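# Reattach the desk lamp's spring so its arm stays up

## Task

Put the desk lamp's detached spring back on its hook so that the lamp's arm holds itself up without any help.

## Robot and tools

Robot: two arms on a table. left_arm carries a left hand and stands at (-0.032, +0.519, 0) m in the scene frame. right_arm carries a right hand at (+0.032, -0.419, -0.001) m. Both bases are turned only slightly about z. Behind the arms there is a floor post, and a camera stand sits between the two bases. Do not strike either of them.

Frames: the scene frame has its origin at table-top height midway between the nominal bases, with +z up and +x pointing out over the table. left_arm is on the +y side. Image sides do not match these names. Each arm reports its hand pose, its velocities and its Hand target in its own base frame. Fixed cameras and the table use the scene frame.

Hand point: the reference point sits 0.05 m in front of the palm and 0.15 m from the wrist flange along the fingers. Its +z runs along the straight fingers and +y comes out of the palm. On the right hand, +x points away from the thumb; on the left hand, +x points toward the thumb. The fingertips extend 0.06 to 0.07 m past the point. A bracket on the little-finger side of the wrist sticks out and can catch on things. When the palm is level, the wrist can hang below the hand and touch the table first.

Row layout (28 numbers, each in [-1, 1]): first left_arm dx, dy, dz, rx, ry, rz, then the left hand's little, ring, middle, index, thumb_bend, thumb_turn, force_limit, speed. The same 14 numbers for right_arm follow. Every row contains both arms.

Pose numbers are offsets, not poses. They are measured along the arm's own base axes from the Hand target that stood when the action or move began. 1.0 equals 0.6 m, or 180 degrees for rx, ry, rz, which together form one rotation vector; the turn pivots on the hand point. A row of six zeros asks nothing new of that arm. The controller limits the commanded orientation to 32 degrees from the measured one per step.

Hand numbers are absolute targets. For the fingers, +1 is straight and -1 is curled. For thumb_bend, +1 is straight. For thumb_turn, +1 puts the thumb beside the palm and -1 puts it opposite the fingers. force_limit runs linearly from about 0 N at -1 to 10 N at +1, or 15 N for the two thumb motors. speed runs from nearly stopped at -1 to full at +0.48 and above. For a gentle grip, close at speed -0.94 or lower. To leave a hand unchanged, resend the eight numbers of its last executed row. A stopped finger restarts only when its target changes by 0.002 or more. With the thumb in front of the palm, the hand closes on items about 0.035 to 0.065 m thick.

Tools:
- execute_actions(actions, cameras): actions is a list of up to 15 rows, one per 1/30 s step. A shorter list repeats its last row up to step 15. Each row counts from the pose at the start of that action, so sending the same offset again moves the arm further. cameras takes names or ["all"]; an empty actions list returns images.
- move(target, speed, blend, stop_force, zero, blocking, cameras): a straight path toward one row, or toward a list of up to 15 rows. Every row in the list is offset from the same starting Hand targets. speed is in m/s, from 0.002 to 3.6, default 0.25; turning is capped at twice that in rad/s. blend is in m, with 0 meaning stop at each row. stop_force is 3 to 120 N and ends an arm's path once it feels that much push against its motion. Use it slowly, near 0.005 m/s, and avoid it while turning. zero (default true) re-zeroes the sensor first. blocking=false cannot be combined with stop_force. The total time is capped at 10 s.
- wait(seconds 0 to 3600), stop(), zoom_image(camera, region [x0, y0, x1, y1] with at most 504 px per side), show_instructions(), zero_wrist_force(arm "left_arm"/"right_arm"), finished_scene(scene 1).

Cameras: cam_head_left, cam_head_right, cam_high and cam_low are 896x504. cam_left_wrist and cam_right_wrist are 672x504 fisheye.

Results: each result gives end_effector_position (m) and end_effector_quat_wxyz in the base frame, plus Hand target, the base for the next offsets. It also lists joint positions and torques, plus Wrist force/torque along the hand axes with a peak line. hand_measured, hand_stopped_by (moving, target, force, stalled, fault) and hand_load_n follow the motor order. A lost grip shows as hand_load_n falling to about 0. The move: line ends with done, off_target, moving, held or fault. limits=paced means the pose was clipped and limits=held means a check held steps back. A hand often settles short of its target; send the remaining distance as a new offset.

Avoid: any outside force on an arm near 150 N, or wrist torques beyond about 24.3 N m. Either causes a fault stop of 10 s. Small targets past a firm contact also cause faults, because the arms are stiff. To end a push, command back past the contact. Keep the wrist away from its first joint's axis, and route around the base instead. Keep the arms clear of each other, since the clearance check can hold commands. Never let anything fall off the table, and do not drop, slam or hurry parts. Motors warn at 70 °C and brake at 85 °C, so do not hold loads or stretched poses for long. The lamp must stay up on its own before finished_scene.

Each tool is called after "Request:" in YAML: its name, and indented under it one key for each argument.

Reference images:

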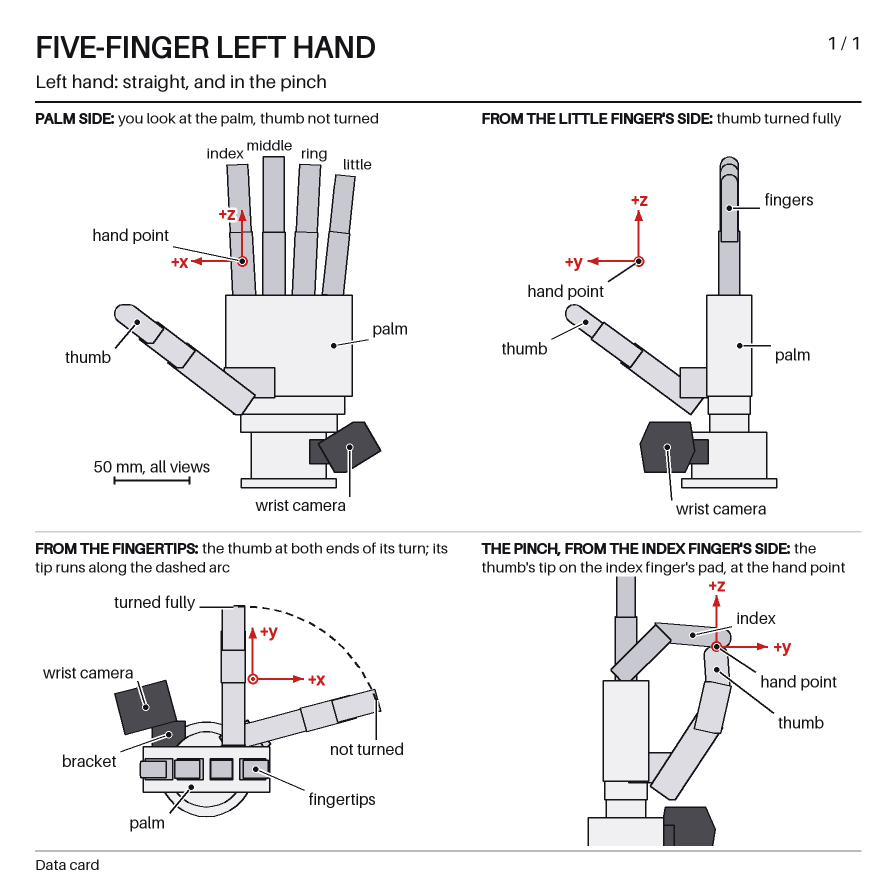

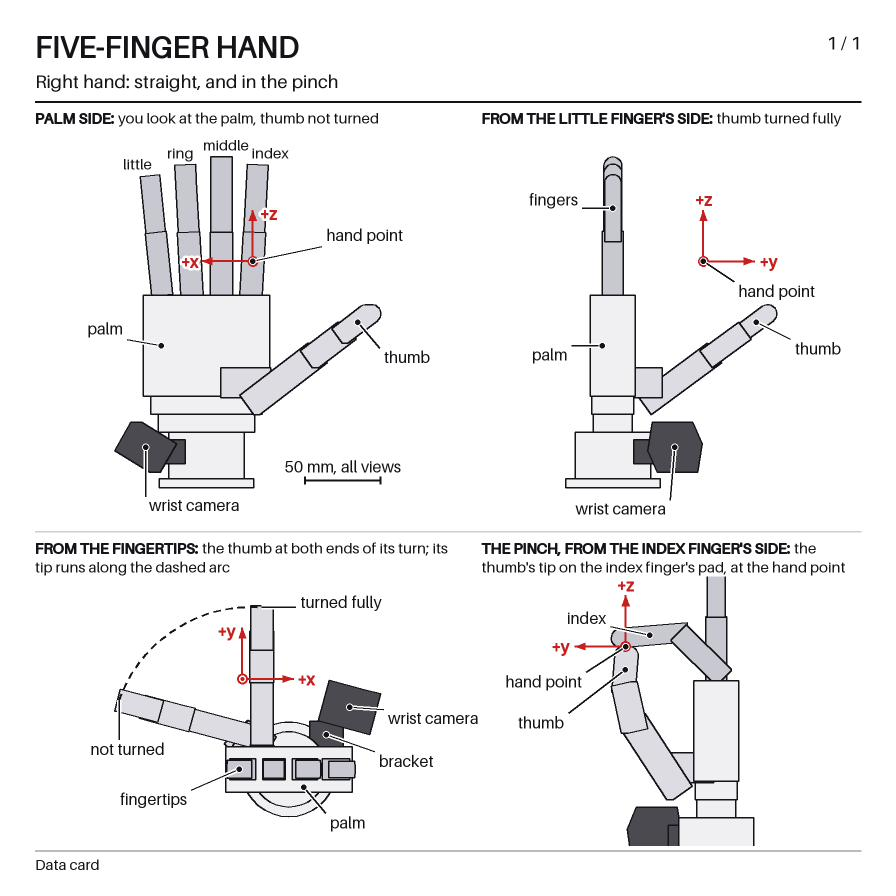

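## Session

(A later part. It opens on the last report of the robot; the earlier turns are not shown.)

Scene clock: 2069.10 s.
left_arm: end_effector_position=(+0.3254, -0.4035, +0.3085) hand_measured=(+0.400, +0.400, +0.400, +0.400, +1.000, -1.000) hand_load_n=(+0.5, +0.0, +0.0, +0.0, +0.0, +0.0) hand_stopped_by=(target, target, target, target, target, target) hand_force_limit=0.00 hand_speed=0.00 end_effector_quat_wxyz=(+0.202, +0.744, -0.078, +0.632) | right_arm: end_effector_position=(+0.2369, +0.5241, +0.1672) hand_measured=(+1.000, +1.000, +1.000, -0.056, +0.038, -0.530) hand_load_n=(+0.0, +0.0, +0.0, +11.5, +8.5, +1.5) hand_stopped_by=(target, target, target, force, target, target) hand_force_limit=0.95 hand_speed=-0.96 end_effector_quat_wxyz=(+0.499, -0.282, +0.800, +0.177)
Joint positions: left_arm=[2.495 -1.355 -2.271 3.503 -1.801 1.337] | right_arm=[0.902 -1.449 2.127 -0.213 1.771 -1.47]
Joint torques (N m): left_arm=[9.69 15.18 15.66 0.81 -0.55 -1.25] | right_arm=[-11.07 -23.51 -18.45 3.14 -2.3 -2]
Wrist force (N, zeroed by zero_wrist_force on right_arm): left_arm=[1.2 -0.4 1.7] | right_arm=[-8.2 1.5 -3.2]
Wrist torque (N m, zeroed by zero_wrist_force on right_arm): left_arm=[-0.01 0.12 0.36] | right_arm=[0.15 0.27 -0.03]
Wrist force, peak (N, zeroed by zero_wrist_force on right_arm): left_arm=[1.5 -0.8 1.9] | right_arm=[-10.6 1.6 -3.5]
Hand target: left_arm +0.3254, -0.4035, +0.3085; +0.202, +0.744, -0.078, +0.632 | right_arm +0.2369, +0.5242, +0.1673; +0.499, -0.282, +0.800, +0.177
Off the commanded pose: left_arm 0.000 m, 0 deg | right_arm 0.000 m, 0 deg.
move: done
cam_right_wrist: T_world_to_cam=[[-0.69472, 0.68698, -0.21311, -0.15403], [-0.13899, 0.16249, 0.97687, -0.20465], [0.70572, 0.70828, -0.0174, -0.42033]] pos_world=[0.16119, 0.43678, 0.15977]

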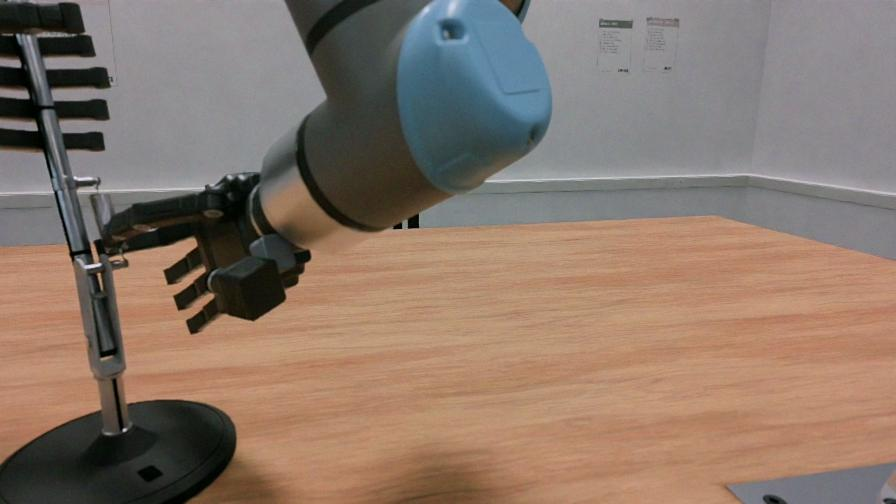

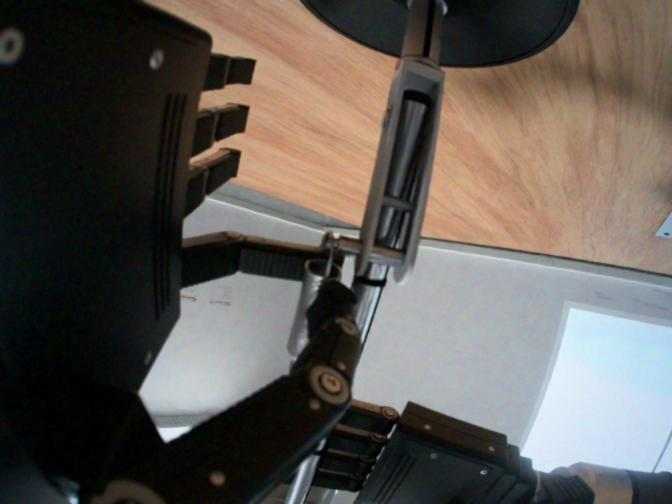

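Request:
move:
  target:
    - [0,0,0,0,0,0,0.4,0.4,0.4,0.4,1,-1,0,0,0.0013,0.001,0.0029,0,0,0,1,1,1,-0.4,0.03,-0.53,0.95,-0.96]
  speed: 0.015
  cameras: ["cam_low","cam_right_wrist"]

Request:
zoom_image:
  camera: "cam_low"
  region: [110, 244, 142, 276]

Request:
zoom_image:
  camera: "cam_right_wrist"
  region: [305, 212, 375, 282]

Scene clock: 2073.63 s.
left_arm: end_effector_position=(+0.3254, -0.4035, +0.3085) hand_measured=(+0.400, +0.400, +0.400, +0.400, +1.000, -1.000) hand_load_n=(+0.0, +0.0, +0.0, +0.5, +0.0, -0.5) hand_stopped_by=(target, target, target, target, target, target) hand_force_limit=0.00 hand_speed=0.00 end_effector_quat_wxyz=(+0.202, +0.744, -0.078, +0.632) | right_arm: end_effector_position=(+0.2377, +0.5247, +0.1689) hand_measured=(+1.000, +1.000, +1.000, -0.056, +0.038, -0.530) hand_load_n=(+0.0, +0.0, +0.0, +12.0, +8.0, +0.0) hand_stopped_by=(target, target, target, force, target, target) hand_force_limit=0.95 hand_speed=-0.96 end_effector_quat_wxyz=(+0.499, -0.282, +0.800, +0.177)
Joint positions: left_arm=[2.495 -1.355 -2.271 3.503 -1.801 1.337] | right_arm=[0.901 -1.451 2.123 -0.208 1.77 -1.471]
Joint torques (N m): left_arm=[11.69 15.54 15.91 0.73 -0.37 -1.28] | right_arm=[-11.97 -25.87 -24.77 1.47 -2.22 -1.67]
Wrist force (N, zeroed by zero_wrist_force on right_arm): left_arm=[1.3 -0.9 1.9] | right_arm=[-0.9 1.3 -3.8]
Wrist torque (N m, zeroed by zero_wrist_force on right_arm): left_arm=[-0.09 0.10 0.38] | right_arm=[0.16 0.07 0.08]
Wrist force, peak (N, zeroed by zero_wrist_force on right_arm): left_arm=[1.9 -0.8 1.6] | right_arm=[-8.0 1.4 -3.5]
Hand target: left_arm +0.3254, -0.4035, +0.3085; +0.202, +0.744, -0.078, +0.632 | right_arm +0.2377, +0.5248, +0.1690; +0.499, -0.282, +0.800, +0.177
Off the commanded pose: left_arm 0.000 m, 0 deg | right_arm 0.000 m, 0 deg.
move: done
cam_right_wrist: T_world_to_cam=[[-0.69472, 0.68698, -0.21311, -0.1535], [-0.13899, 0.16249, 0.97687, -0.20639], [0.70572, 0.70828, -0.0174, -0.42129]] pos_world=[0.16199, 0.43738, 0.16157]

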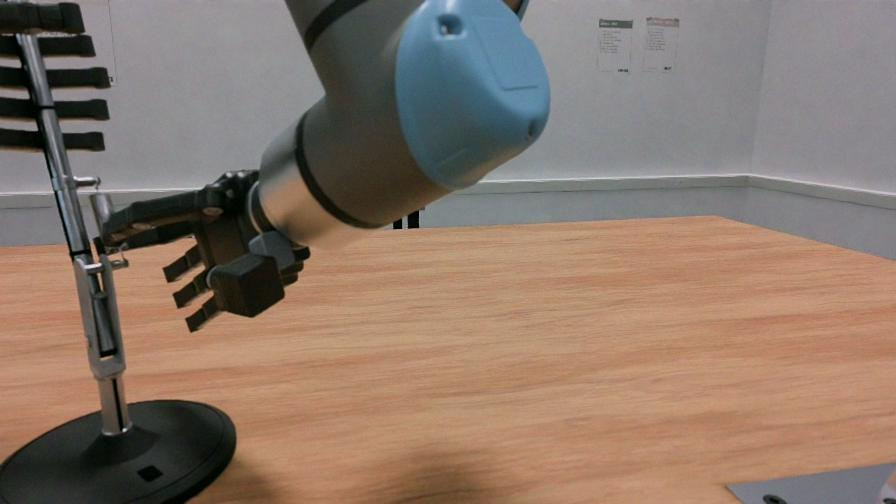

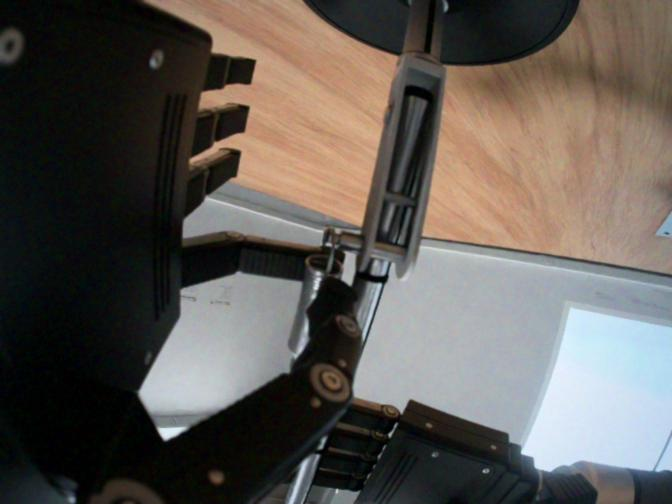

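Scaled by 15.750.

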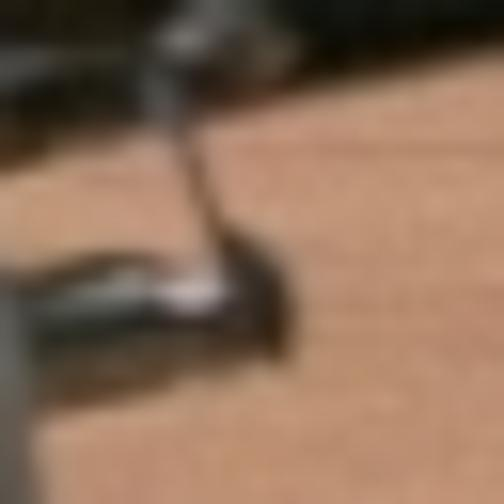

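Scaled by 7.200 from the camera's image (finer frame: 960x720).

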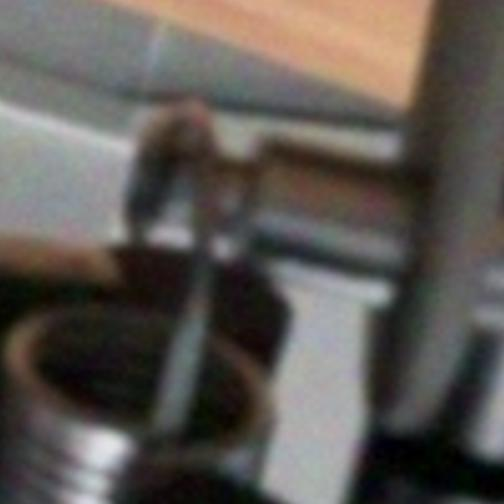

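Request:
move:
  target:
    - [0,0,0,0,0,0,0.4,0.4,0.4,0.4,1,-1,0,0,0,0,0,0,0,0,1,1,1,0.0,0.12,-0.53,0.95,-0.9]
    - [0,0,0,0,0,0,0.4,0.4,0.4,0.4,1,-1,0,0,0,0,0,0,0,0,1,1,1,0.2,0.3,-0.53,0.95,-0.8]
  speed: 0.015
  cameras: ["cam_low","cam_right_wrist"]

Request:
zoom_image:
  camera: "cam_low"
  region: [80, 180, 180, 280]

Request:
zoom_image:
  camera: "cam_right_wrist"
  region: [275, 210, 415, 350]

Scene clock: 2085.03 s.
left_arm: end_effector_position=(+0.3254, -0.4035, +0.3085) hand_measured=(+0.400, +0.400, +0.400, +0.400, +1.000, -1.000) hand_load_n=(+0.0, +0.0, +0.0, +0.0, +0.0, +0.0) hand_stopped_by=(target, target, target, target, target, target) hand_force_limit=0.00 hand_speed=0.00 end_effector_quat_wxyz=(+0.202, +0.744, -0.078, +0.632) | right_arm: end_effector_position=(+0.2377, +0.5248, +0.1690) hand_measured=(+1.000, +1.000, +1.000, +0.200, +0.300, -0.530) hand_load_n=(+0.0, +0.0, +0.0, +0.0, +0.0, +0.0) hand_stopped_by=(target, target, target, target, target, target) hand_force_limit=0.95 hand_speed=-0.80 end_effector_quat_wxyz=(+0.499, -0.282, +0.800, +0.177)
Joint positions: left_arm=[2.495 -1.355 -2.271 3.503 -1.801 1.337] | right_arm=[0.901 -1.451 2.123 -0.208 1.77 -1.471]
Joint torques (N m): left_arm=[11.55 14.65 15.87 0.8 -0.27 -1.2] | right_arm=[-12.33 -25.36 -22.15 1.42 -1.21 -1.62]
Wrist force (N, zeroed by zero_wrist_force on right_arm): left_arm=[1.2 -0.7 1.7] | right_arm=[-0.3 1.5 -3.1]
Wrist torque (N m, zeroed by zero_wrist_force on right_arm): left_arm=[-0.04 0.09 0.37] | right_arm=[0.14 0.03 0.09]
Wrist force, peak (N, zeroed by zero_wrist_force on right_arm): left_arm=[1.9 -0.3 1.7] | right_arm=[-0.8 2.0 -4.0]
Hand target: left_arm +0.3254, -0.4035, +0.3085; +0.202, +0.744, -0.078, +0.632 | right_arm +0.2377, +0.5248, +0.1690; +0.499, -0.282, +0.800, +0.177
Off the commanded pose: left_arm 0.000 m, 0 deg | right_arm 0.000 m, 0 deg.
move: done
cam_right_wrist: T_world_to_cam=[[-0.69472, 0.68698, -0.21311, -0.15348], [-0.13899, 0.16249, 0.97687, -0.20649], [0.70572, 0.70828, -0.0174, -0.42129]] pos_world=[0.16199, 0.43738, 0.16167]

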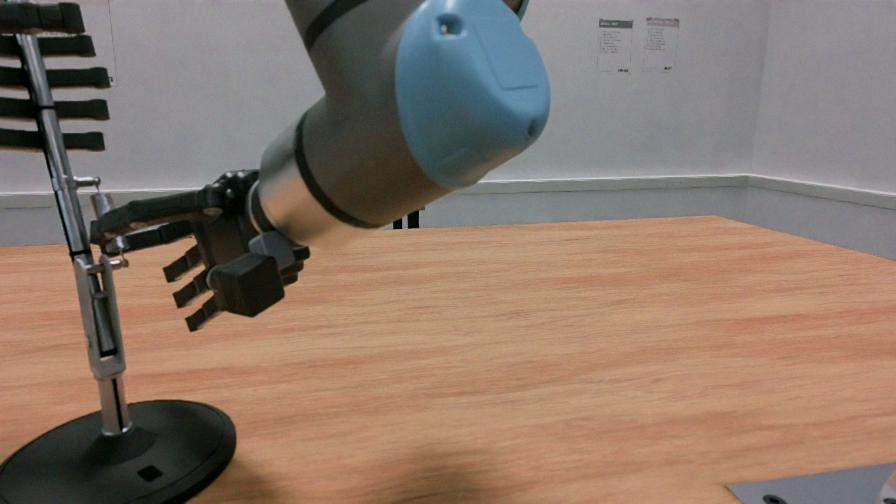

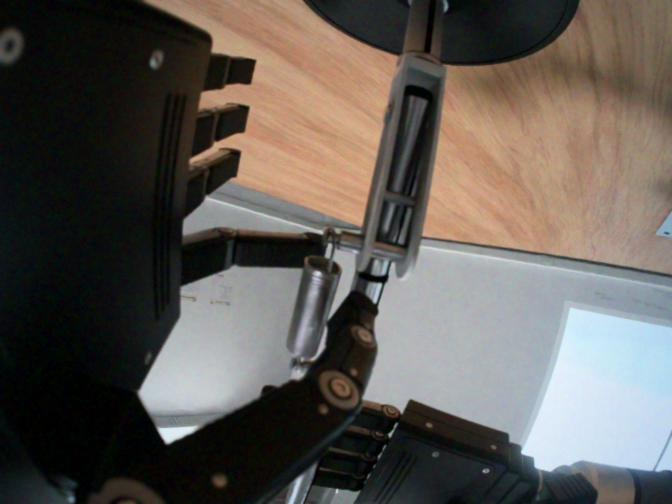

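Scaled by 5.040.

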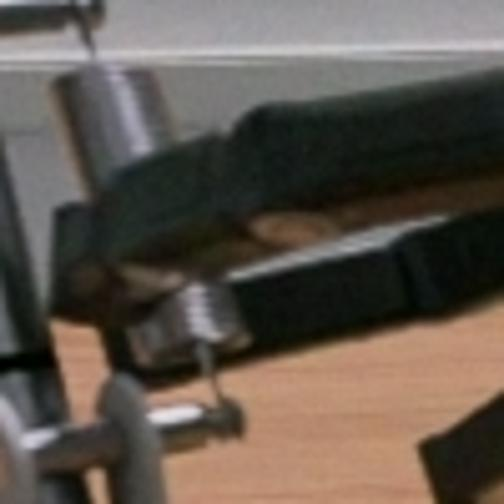

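Scaled by 3.600 from the camera's image (finer frame: 960x720).

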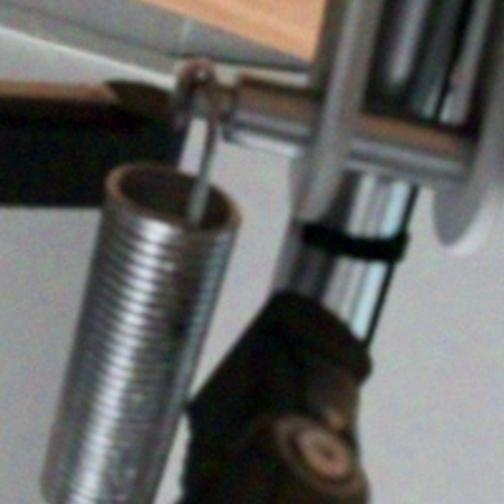

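Request:
move:
  target:
    - [0,0,0,0,0,0,0.4,0.4,0.4,0.4,1,-1,0,0,0.021,-0.0259,0,0,0,0,1,1,1,0.2,0.3,-0.53,0.95,-0.8]
  speed: 0.03
  cameras: ["cam_low","cam_right_wrist"]

Request:
zoom_image:
  camera: "cam_low"
  region: [80, 180, 180, 280]

Scene clock: 2090.20 s.
left_arm: end_effector_position=(+0.3254, -0.4035, +0.3085) hand_measured=(+0.400, +0.400, +0.400, +0.400, +1.000, -1.000) hand_load_n=(+0.5, +0.5, +0.0, +0.0, +0.0, -0.5) hand_stopped_by=(target, target, target, target, target, target) hand_force_limit=0.00 hand_speed=0.00 end_effector_quat_wxyz=(+0.202, +0.744, -0.078, +0.632) | right_arm: end_effector_position=(+0.2502, +0.5093, +0.1690) hand_measured=(+1.000, +1.000, +1.000, +0.200, +0.300, -0.530) hand_load_n=(+0.0, +0.0, +0.0, +0.0, +0.0, +0.0) hand_stopped_by=(target, target, target, target, target, target) hand_force_limit=0.95 hand_speed=-0.80 end_effector_quat_wxyz=(+0.499, -0.282, +0.800, +0.177)
Joint positions: left_arm=[2.495 -1.355 -2.271 3.503 -1.801 1.337] | right_arm=[0.837 -1.479 2.154 -0.216 1.713 -1.499]
Joint torques (N m): left_arm=[10.6 15.4 15.67 0.77 -0.31 -1.08] | right_arm=[-11.75 -24.69 -8.07 -2.38 -1.98 -1.68]
Wrist force (N, zeroed by zero_wrist_force on right_arm): left_arm=[1.5 -0.6 1.6] | right_arm=[-0.6 1.9 -3.1]
Wrist torque (N m, zeroed by zero_wrist_force on right_arm): left_arm=[-0.03 0.10 0.38] | right_arm=[0.19 0.05 0.16]
Wrist force, peak (N, zeroed by zero_wrist_force on right_arm): left_arm=[1.9 -0.6 2.0] | right_arm=[-0.7 1.9 -3.3]
Hand target: left_arm +0.3254, -0.4035, +0.3085; +0.202, +0.744, -0.078, +0.632 | right_arm +0.2503, +0.5092, +0.1690; +0.499, -0.282, +0.800, +0.177
Off the commanded pose: left_arm 0.000 m, 0 deg | right_arm 0.000 m, 0 deg.
move: done
cam_right_wrist: T_world_to_cam=[[-0.69472, 0.68698, -0.21311, -0.13408], [-0.13899, 0.16249, 0.97687, -0.20222], [0.70572, 0.70828, -0.0174, -0.4192]] pos_world=[0.17459, 0.42188, 0.16167]

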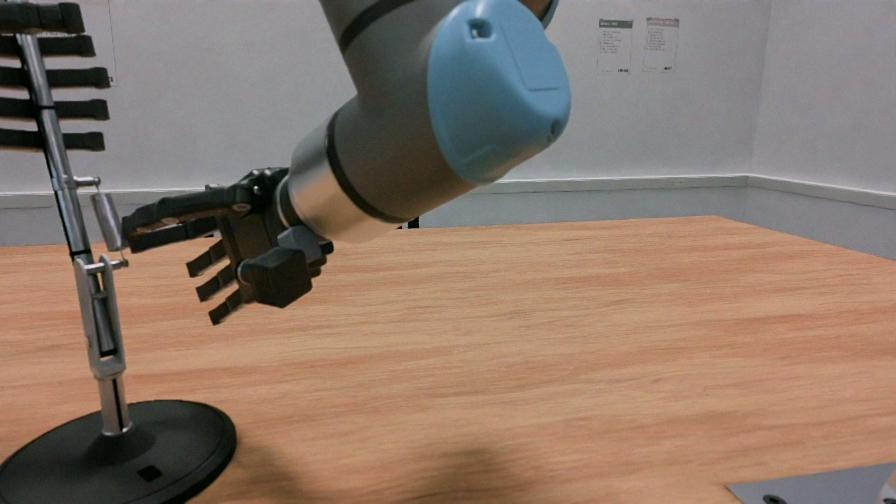

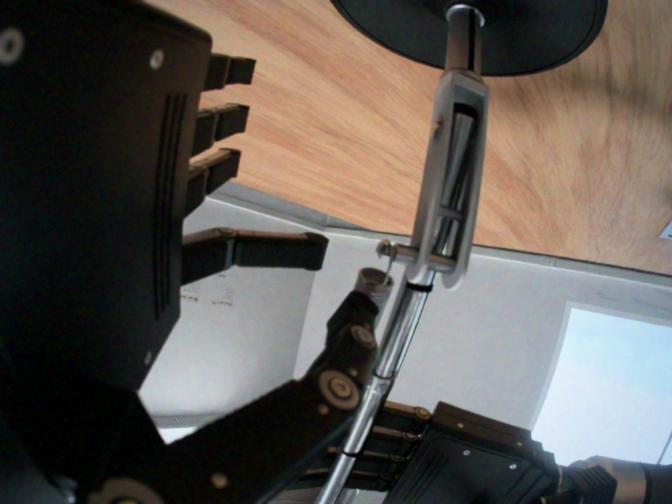

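Scaled by 5.040.

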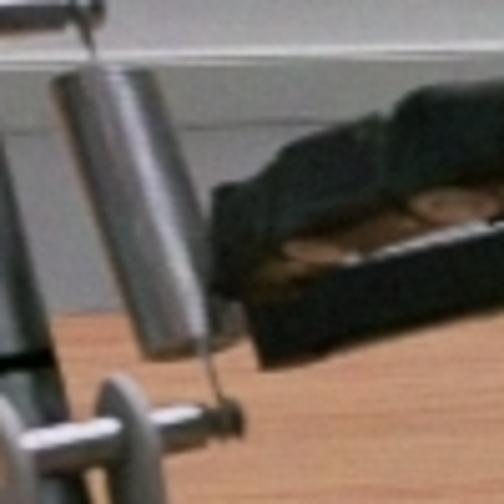

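Free and hooked at both ends. Withdraw the right hand further.

Request:
move:
  target:
    - [0,0,0,0,0,0,0.4,0.4,0.4,0.4,1,-1,0,0,0.0838,-0.1037,0,0,0,0,1,1,1,0.2,0.3,-0.53,0.95,-0.8]
    - [0,0,0,0,0,0,0.4,0.4,0.4,0.4,1,-1,0,0,0.0338,-0.2037,0.05,0,0,0,1,1,1,0.2,0.3,-0.53,0.95,-0.8]
  speed: 0.15
  blend: [0.03,0]
  cameras: ["cam_low","cam_high","cam_head_left","cam_right_wrist"]

Scene clock: 2096.07 s.
left_arm: end_effector_position=(+0.3254, -0.4035, +0.3085) hand_measured=(+0.400, +0.400, +0.400, +0.400, +1.000, -1.000) hand_load_n=(+0.0, +0.0, +0.0, +0.0, +0.0, -0.5) hand_stopped_by=(target, target, target, target, target, target) hand_force_limit=0.00 hand_speed=0.00 end_effector_quat_wxyz=(+0.202, +0.744, -0.078, +0.632) | right_arm: end_effector_position=(+0.2706, +0.3870, +0.1990) hand_measured=(+1.000, +1.000, +1.000, +0.200, +0.300, -0.530) hand_load_n=(+0.0, +0.0, +0.0, +0.0, +0.0, +0.0) hand_stopped_by=(target, target, target, target, target, target) hand_force_limit=0.95 hand_speed=-0.80 end_effector_quat_wxyz=(+0.499, -0.282, +0.800, +0.177)
Joint positions: left_arm=[2.495 -1.355 -2.271 3.503 -1.801 1.337] | right_arm=[0.37 -1.823 2.371 -0.074 1.294 -1.709]
Joint torques (N m): left_arm=[10.86 15.28 17.27 1.13 -0.15 -1.03] | right_arm=[-10.68 -12.73 -11.19 1.73 -2.34 -1.63]
Wrist force (N, zeroed by zero_wrist_force on right_arm): left_arm=[1.5 -0.5 1.7] | right_arm=[-0.5 1.7 -3.1]
Wrist torque (N m, zeroed by zero_wrist_force on right_arm): left_arm=[-0.02 0.10 0.37] | right_arm=[0.15 0.02 0.16]
Wrist force, peak (N, zeroed by zero_wrist_force on right_arm): left_arm=[1.3 -1.1 2.1] | right_arm=[-0.6 1.7 -3.7]
Hand target: left_arm +0.3254, -0.4035, +0.3085; +0.202, +0.744, -0.078, +0.632 | right_arm +0.2706, +0.3870, +0.1990; +0.499, -0.282, +0.800, +0.177
Off the commanded pose: left_arm 0.000 m, 0 deg | right_arm 0.000 m, 0 deg.
move: done
cam_right_wrist: T_world_to_cam=[[-0.69467, 0.68703, -0.21312, -0.02968], [-0.13898, 0.1625, 0.97687, -0.20875], [0.70577, 0.70823, -0.0174, -0.34645]] pos_world=[0.19489, 0.29968, 0.19157]
Images, in order (width x height): cam_head_left 896x504, cam_high 896x504, cam_low 896x504, cam_right_wrist 672x504.

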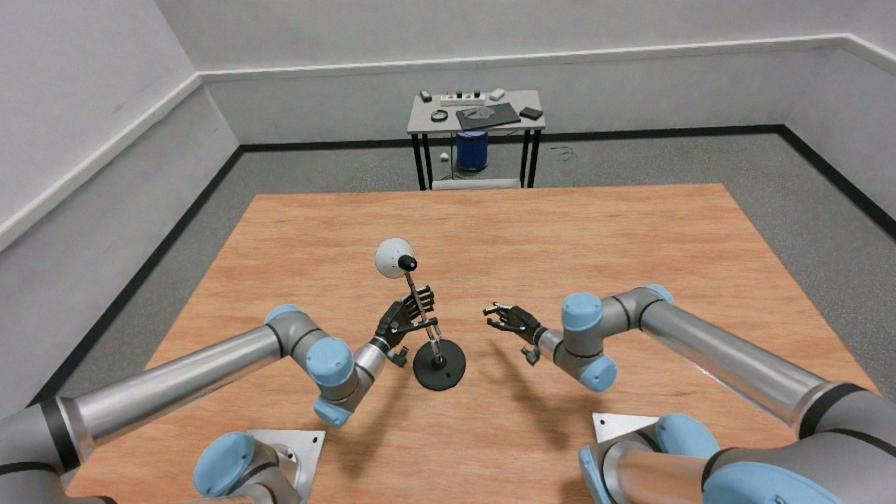

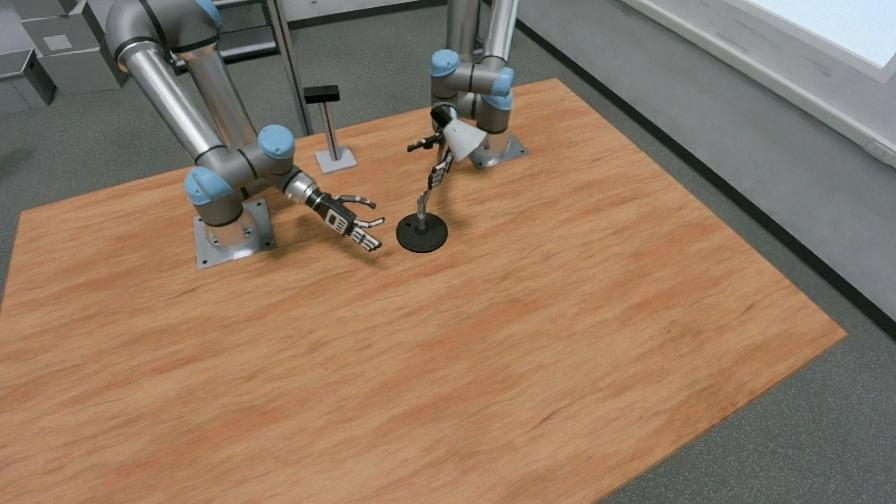

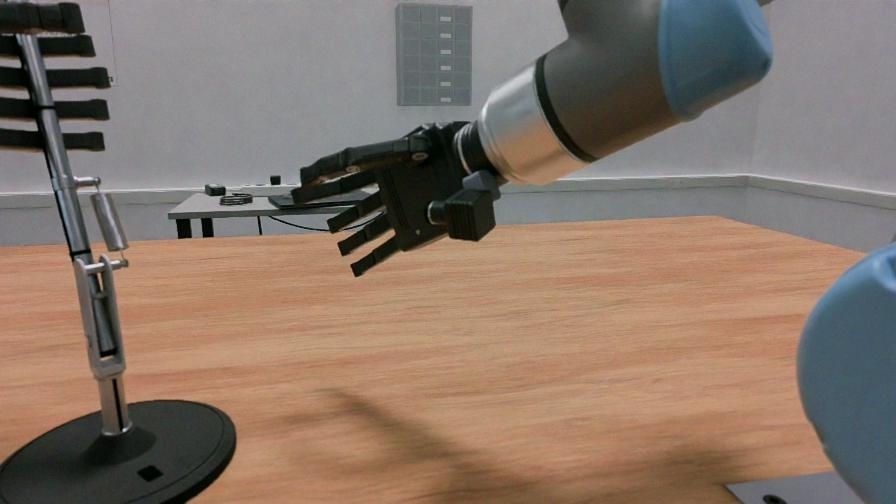

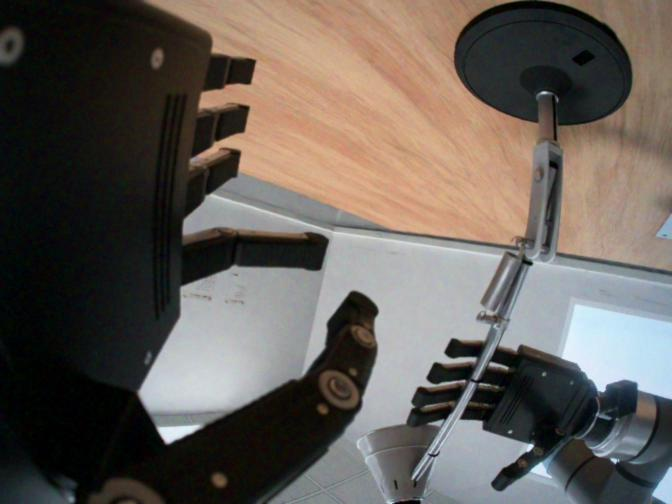

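Request:
move:
  target:
    - [0.0156,0.0117,-0.0037,-0.0109,0.0145,0,0.4,0.4,0.4,0.4,1,-1,0,0,0,0,0,0,0,0,1,1,1,0.2,0.3,-0.53,0.95,-0.8]
  speed: 0.02
  cameras: ["cam_low"]

Request:
zoom_image:
  camera: "cam_low"
  region: [0, 100, 180, 400]

Scene clock: 2103.10 s.
left_arm: end_effector_position=(+0.3347, -0.3965, +0.3063) hand_measured=(+0.400, +0.400, +0.400, +0.400, +1.000, -1.000) hand_load_n=(+0.0, +0.0, +0.0, +0.0, +0.0, -0.5) hand_stopped_by=(target, target, target, target, target, target) hand_force_limit=0.00 hand_speed=0.00 end_effector_quat_wxyz=(+0.217, +0.755, -0.062, +0.616) end_effector_velocity=(+0.000, +0.000, +0.000) end_effector_angular_velocity=(-0.003, +0.002, -0.003) | right_arm: end_effector_position=(+0.2706, +0.3870, +0.1990) hand_measured=(+1.000, +1.000, +1.000, +0.200, +0.300, -0.530) hand_load_n=(+0.0, +0.0, +0.0, +0.0, +0.0, +0.0) hand_stopped_by=(target, target, target, target, target, target) hand_force_limit=0.95 hand_speed=-0.80 end_effector_quat_wxyz=(+0.499, -0.282, +0.800, +0.177)
Joint positions: left_arm=[2.539 -1.353 -2.267 3.47 -1.751 1.288] | right_arm=[0.37 -1.823 2.371 -0.074 1.294 -1.709]
Joint velocities: left_arm=[0.003 0.001 0.001 -0.002 0.006 -0.003] | right_arm=[within noise]
Joint torques (N m): left_arm=[11.93 17.05 25.4 -0.25 0.95 -1.94] | right_arm=[-11.78 -12.66 -10.66 1.64 -2.36 -1.7]
Wrist force (N, zeroed by zero_wrist_force on right_arm): left_arm=[1.5 -0.9 1.1] | right_arm=[-0.4 1.9 -2.9]
Wrist torque (N m, zeroed by zero_wrist_force on right_arm): left_arm=[-0.09 0.09 0.39] | right_arm=[0.18 0.01 0.17]
Wrist force, peak (N, zeroed by zero_wrist_force on right_arm): left_arm=[1.7 -0.8 1.8] | right_arm=[-1.0 2.0 -3.1]
Hand target: left_arm +0.3348, -0.3965, +0.3063; +0.217, +0.755, -0.062, +0.616 | right_arm +0.2706, +0.3870, +0.1990; +0.499, -0.282, +0.800, +0.177
Off the commanded pose: left_arm 0.000 m, 0 deg | right_arm 0.000 m, 0 deg.
move: done

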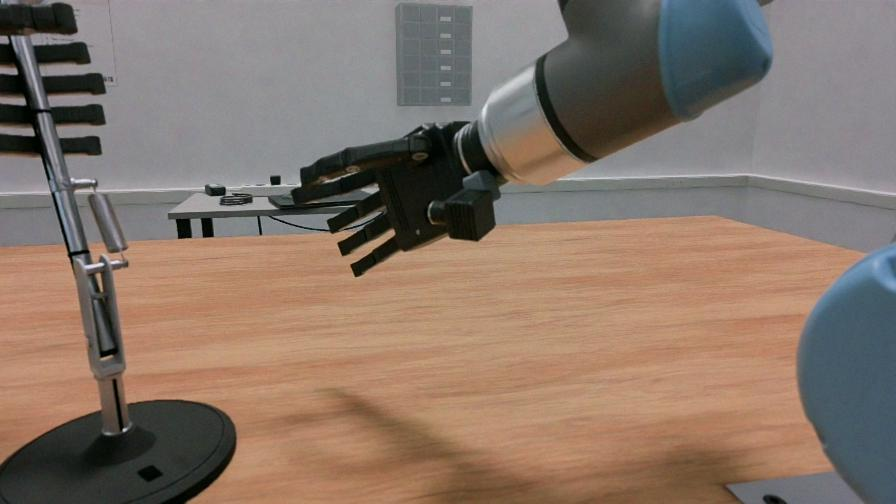

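Scaled by 1.680.

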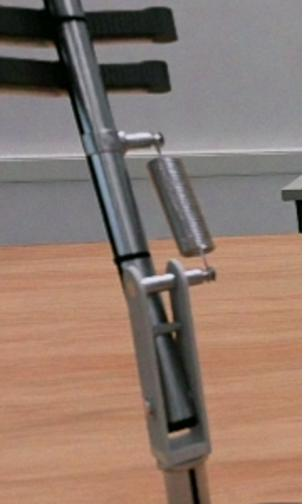

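Request:
move:
  target:
    - [0.0155,0.0117,-0.0043,-0.0109,0.0145,0,0.4,0.4,0.4,0.4,1,-1,0,0,0,0,0,0,0,0,1,1,1,0.2,0.3,-0.53,0.95,-0.8]
  speed: 0.02
  cameras: ["cam_low"]

Request:
zoom_image:
  camera: "cam_low"
  region: [0, 100, 180, 400]

Scene clock: 2113.10 s.
left_arm: end_effector_position=(+0.3440, -0.3895, +0.3037) hand_measured=(+0.400, +0.400, +0.400, +0.400, +1.000, -1.000) hand_load_n=(+0.0, +0.0, +0.0, +0.0, +0.0, -0.5) hand_stopped_by=(target, target, target, target, target, target) hand_force_limit=0.00 hand_speed=0.00 end_effector_quat_wxyz=(+0.231, +0.765, -0.047, +0.600) | right_arm: end_effector_position=(+0.2706, +0.3870, +0.1990) hand_measured=(+1.000, +1.000, +1.000, +0.200, +0.300, -0.530) hand_load_n=(+0.0, +0.0, +0.0, +0.0, +0.0, +0.0) hand_stopped_by=(target, target, target, target, target, target) hand_force_limit=0.95 hand_speed=-0.80 end_effector_quat_wxyz=(+0.499, -0.282, +0.800, +0.177)
Joint positions: left_arm=[2.583 -1.352 -2.263 3.44 -1.698 1.242] | right_arm=[0.37 -1.823 2.371 -0.074 1.294 -1.709]
Joint torques (N m): left_arm=[12.98 17.69 25.21 -0.58 1.01 -1.96] | right_arm=[-11.61 -12.14 -10.42 1.52 -2.44 -1.67]
Wrist force (N, zeroed by zero_wrist_force on right_arm): left_arm=[2.0 -0.8 1.2] | right_arm=[-0.7 1.7 -3.0]
Wrist torque (N m, zeroed by zero_wrist_force on right_arm): left_arm=[-0.09 0.04 0.40] | right_arm=[0.14 0.05 0.14]
Wrist force, peak (N, zeroed by zero_wrist_force on right_arm): left_arm=[2.1 -0.8 1.4] | right_arm=[-0.9 1.9 -3.2]
Hand target: left_arm +0.3441, -0.3894, +0.3037; +0.231, +0.765, -0.047, +0.600 | right_arm +0.2706, +0.3870, +0.1990; +0.499, -0.282, +0.800, +0.177
Off the commanded pose: left_arm 0.000 m, 0 deg | right_arm 0.000 m, 0 deg.
move: done

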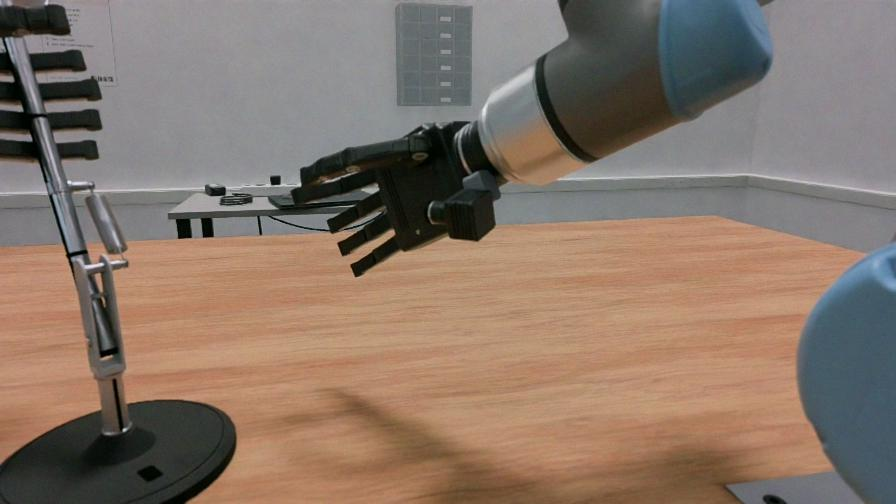

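Scaled by 1.680.

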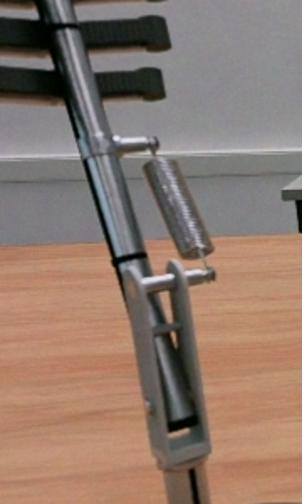

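Request:
move:
  target:
    - [0.0152,0.0114,-0.0053,-0.0109,0.0145,0,0.4,0.4,0.4,0.4,1,-1,0,0,0,0,0,0,0,0,1,1,1,0.2,0.3,-0.53,0.95,-0.8]
  speed: 0.02
  cameras: ["cam_low"]

Request:
zoom_image:
  camera: "cam_low"
  region: [0, 100, 180, 400]

Scene clock: 2119.10 s.
left_arm: end_effector_position=(+0.3531, -0.3826, +0.3006) hand_measured=(+0.400, +0.400, +0.400, +0.400, +1.000, -1.000) hand_load_n=(+0.0, +0.0, +0.0, +0.0, +0.0, +0.0) hand_stopped_by=(target, target, target, target, target, target) hand_force_limit=0.00 hand_speed=0.00 end_effector_quat_wxyz=(+0.245, +0.774, -0.031, +0.583) end_effector_velocity=(+0.001, +0.000, +0.000) end_effector_angular_velocity=(-0.002, +0.003, -0.002) | right_arm: end_effector_position=(+0.2706, +0.3870, +0.1990) hand_measured=(+1.000, +1.000, +1.000, +0.200, +0.300, -0.530) hand_load_n=(+0.0, +0.0, +0.0, +0.0, +0.0, +0.0) hand_stopped_by=(target, target, target, target, target, target) hand_force_limit=0.95 hand_speed=-0.80 end_effector_quat_wxyz=(+0.499, -0.282, +0.800, +0.177)
Joint positions: left_arm=[2.627 -1.354 -2.26 3.411 -1.645 1.198] | right_arm=[0.37 -1.823 2.371 -0.074 1.294 -1.709]
Joint velocities: left_arm=[0.003 -0.001 0 -0.002 0.005 -0.002] | right_arm=[within noise]
Joint torques (N m): left_arm=[13.17 3.87 25.34 -0.69 1.05 -2.21] | right_arm=[-11.89 -11.65 -10.43 1.34 -2.43 -1.6]
Wrist force (N, zeroed by zero_wrist_force on right_arm): left_arm=[1.5 -1.0 1.4] | right_arm=[-0.7 1.8 -3.0]
Wrist torque (N m, zeroed by zero_wrist_force on right_arm): left_arm=[-0.13 0.05 0.36] | right_arm=[0.18 0.07 0.14]
Wrist force, peak (N, zeroed by zero_wrist_force on right_arm): left_arm=[2.1 -0.9 1.3] | right_arm=[-0.8 1.9 -3.2]
Hand target: left_arm +0.3532, -0.3826, +0.3005; +0.245, +0.774, -0.031, +0.583 | right_arm +0.2706, +0.3870, +0.1990; +0.499, -0.282, +0.800, +0.177
Off the commanded pose: left_arm 0.000 m, 0 deg | right_arm 0.000 m, 0 deg.
move: done

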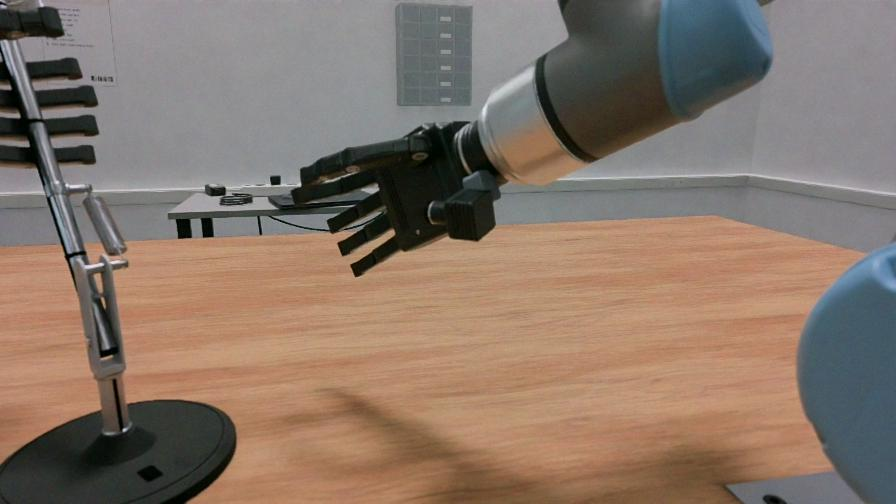

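Scaled by 1.680.

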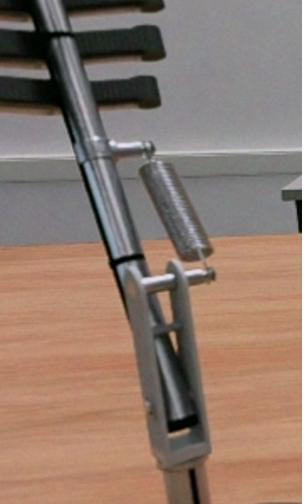

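Request:
move:
  target:
    - [0.0150,0.0113,-0.0065,-0.0109,0.0145,0,0.4,0.4,0.4,0.4,1,-1,0,0,0,0,0,0,0,0,1,1,1,0.2,0.3,-0.53,0.95,-0.8]
    - [0.0298,0.0224,-0.0140,-0.0218,0.0290,0,0.4,0.4,0.4,0.4,1,-1,0,0,0,0,0,0,0,0,1,1,1,0.2,0.3,-0.53,0.95,-0.8]
  speed: 0.02
  blend: [0.002,0]
  cameras: ["cam_low"]

Request:
zoom_image:
  camera: "cam_low"
  region: [0, 100, 180, 400]

Scene clock: 2129.07 s.
left_arm: end_effector_position=(+0.3710, -0.3692, +0.2922) hand_measured=(+0.400, +0.400, +0.400, +0.400, +1.000, -1.000) hand_load_n=(+0.0, +0.0, +0.0, +0.0, +0.0, -0.5) hand_stopped_by=(target, target, target, target, target, target) hand_force_limit=0.00 hand_speed=0.00 end_effector_quat_wxyz=(+0.273, +0.791, +0.000, +0.548) | right_arm: end_effector_position=(+0.2706, +0.3870, +0.1990) hand_measured=(+1.000, +1.000, +1.000, +0.200, +0.300, -0.530) hand_load_n=(+0.0, +0.0, +0.0, +0.0, +0.0, +0.0) hand_stopped_by=(target, target, target, target, target, target) hand_force_limit=0.95 hand_speed=-0.80 end_effector_quat_wxyz=(+0.499, -0.282, +0.800, +0.177)
Joint positions: left_arm=[2.714 -1.364 -2.253 3.364 -1.537 1.118] | right_arm=[0.37 -1.823 2.371 -0.074 1.294 -1.709]
Joint torques (N m): left_arm=[11.26 3.09 24.93 -0.82 0.88 -1.92] | right_arm=[-11.76 -11.64 -11.22 1.3 -2.47 -1.54]
Wrist force (N, zeroed by zero_wrist_force on right_arm): left_arm=[1.4 -0.3 1.3] | right_arm=[-0.6 1.8 -3.1]
Wrist torque (N m, zeroed by zero_wrist_force on right_arm): left_arm=[-0.08 0.05 0.33] | right_arm=[0.18 0.04 0.15]
Wrist force, peak (N, zeroed by zero_wrist_force on right_arm): left_arm=[1.7 -1.0 1.8] | right_arm=[-0.8 1.8 -3.4]
Hand target: left_arm +0.3711, -0.3692, +0.2921; +0.273, +0.791, +0.000, +0.548 | right_arm +0.2706, +0.3870, +0.1990; +0.499, -0.282, +0.800, +0.177
Off the commanded pose: left_arm 0.000 m, 0 deg | right_arm 0.000 m, 0 deg.
move: done

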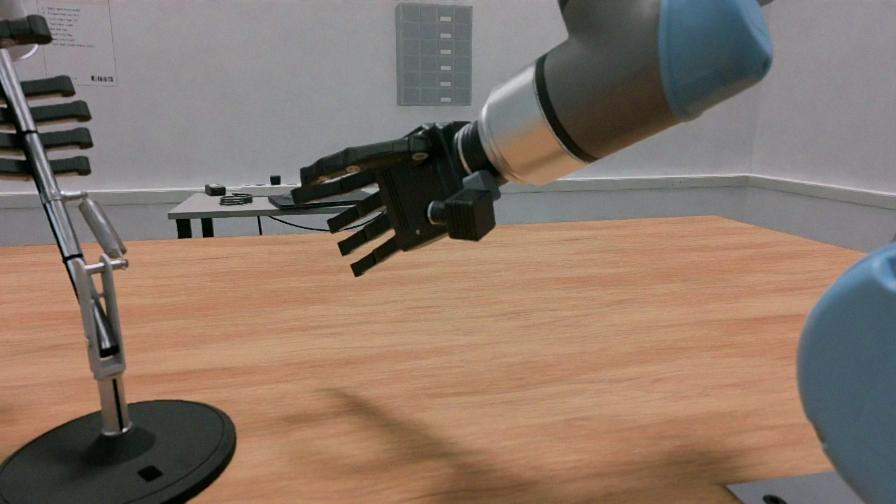

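Scaled by 1.680.

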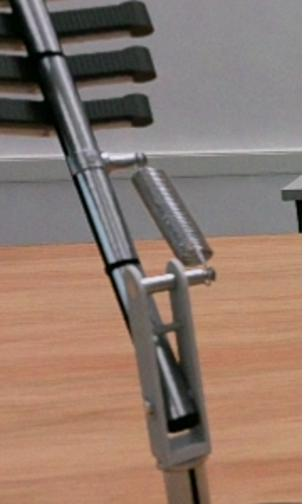

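Request:
move:
  target:
    - [0.0144,0.0108,-0.0087,-0.0109,0.0145,0,0.4,0.4,0.4,0.4,1,-1,0,0,0,0,0,0,0,0,1,1,1,0.2,0.3,-0.53,0.95,-0.8]
    - [0.0283,0.0212,-0.0184,-0.0218,0.0290,0,0.4,0.4,0.4,0.4,1,-1,0,0,0,0,0,0,0,0,1,1,1,0.2,0.3,-0.53,0.95,-0.8]
  speed: 0.02
  blend: [0.002,0]
  cameras: ["cam_low","cam_left_wrist","cam_head_left"]

Request:
zoom_image:
  camera: "cam_low"
  region: [0, 100, 180, 400]

Scene clock: 2137.80 s.
left_arm: end_effector_position=(+0.3880, -0.3565, +0.2811) hand_measured=(+0.400, +0.400, +0.400, +0.400, +1.000, -1.000) hand_load_n=(+0.0, +0.0, +0.0, +0.5, +0.0, +0.0) hand_stopped_by=(target, target, target, target, target, target) hand_force_limit=0.00 hand_speed=0.00 end_effector_quat_wxyz=(+0.299, +0.805, +0.031, +0.511) | right_arm: end_effector_position=(+0.2706, +0.3870, +0.1990) hand_measured=(+1.000, +1.000, +1.000, +0.200, +0.300, -0.530) hand_load_n=(+0.0, +0.0, +0.0, +0.0, +0.5, -0.5) hand_stopped_by=(target, target, target, target, target, target) hand_force_limit=0.95 hand_speed=-0.80 end_effector_quat_wxyz=(+0.499, -0.282, +0.800, +0.177)
Joint positions: left_arm=[2.797 -1.385 -2.248 3.326 -1.431 1.047] | right_arm=[0.37 -1.823 2.371 -0.074 1.294 -1.709]
Joint torques (N m): left_arm=[12.28 3.2 24.81 -0.51 1.24 -1.98] | right_arm=[-12 -12.09 -10.93 1.37 -2.48 -1.38]
Wrist force (N, zeroed by zero_wrist_force on right_arm): left_arm=[1.4 -0.2 1.4] | right_arm=[-0.9 1.9 -3.0]
Wrist torque (N m, zeroed by zero_wrist_force on right_arm): left_arm=[-0.12 0.02 0.31] | right_arm=[0.17 0.07 0.13]
Wrist force, peak (N, zeroed by zero_wrist_force on right_arm): left_arm=[1.6 -0.9 1.3] | right_arm=[-0.7 1.8 -3.4]
Hand target: left_arm +0.3880, -0.3564, +0.2811; +0.299, +0.805, +0.031, +0.511 | right_arm +0.2706, +0.3870, +0.1990; +0.499, -0.282, +0.800, +0.177
Off the commanded pose: left_arm 0.000 m, 0 deg | right_arm 0.000 m, 0 deg.
move: done
cam_left_wrist: T_world_to_cam=[[0.37668, 0.89821, -0.22655, 0.23666], [-0.01392, 0.25002, 0.96814, -0.16466], [0.92624, -0.36153, 0.10668, -0.40586]] pos_world=[0.28448, -0.31813, 0.25633]
Images, in order (width x height): cam_head_left 896x504, cam_low 896x504, cam_left_wrist 672x504.

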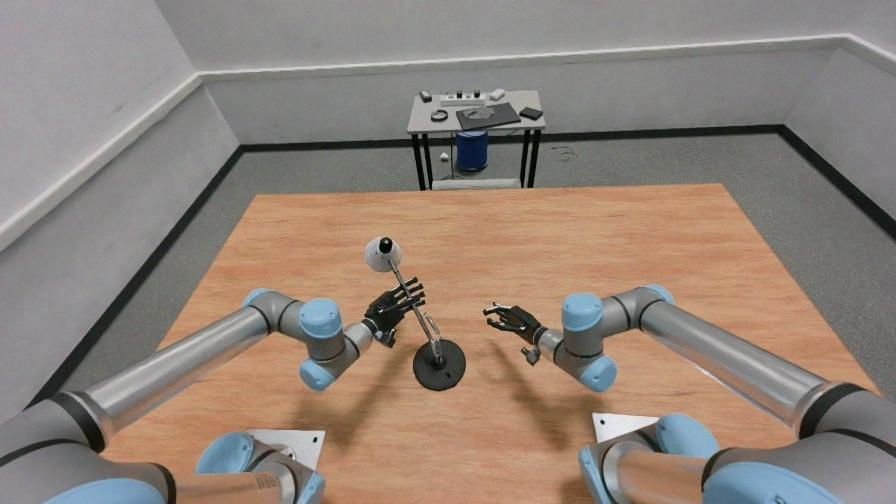

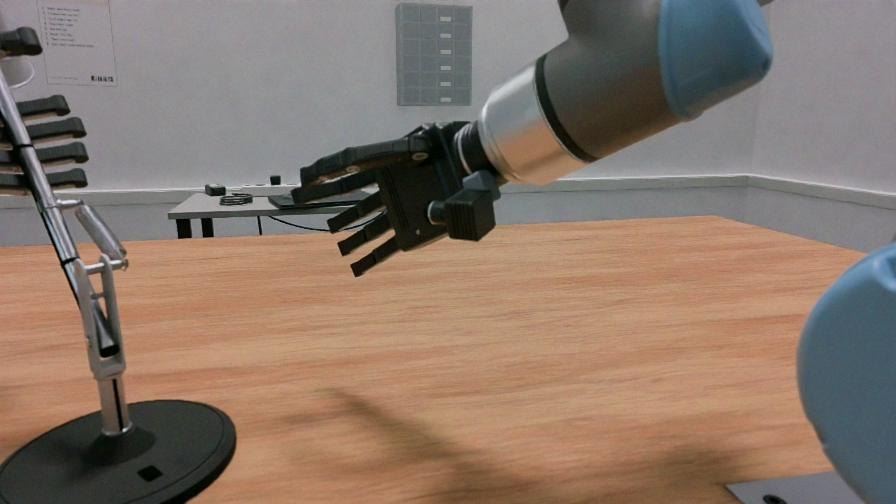

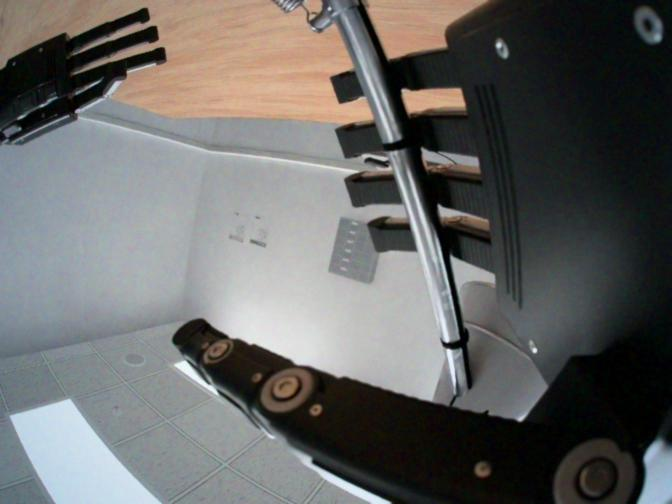

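Scaled by 1.680.

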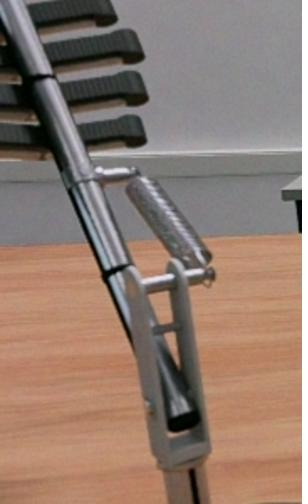

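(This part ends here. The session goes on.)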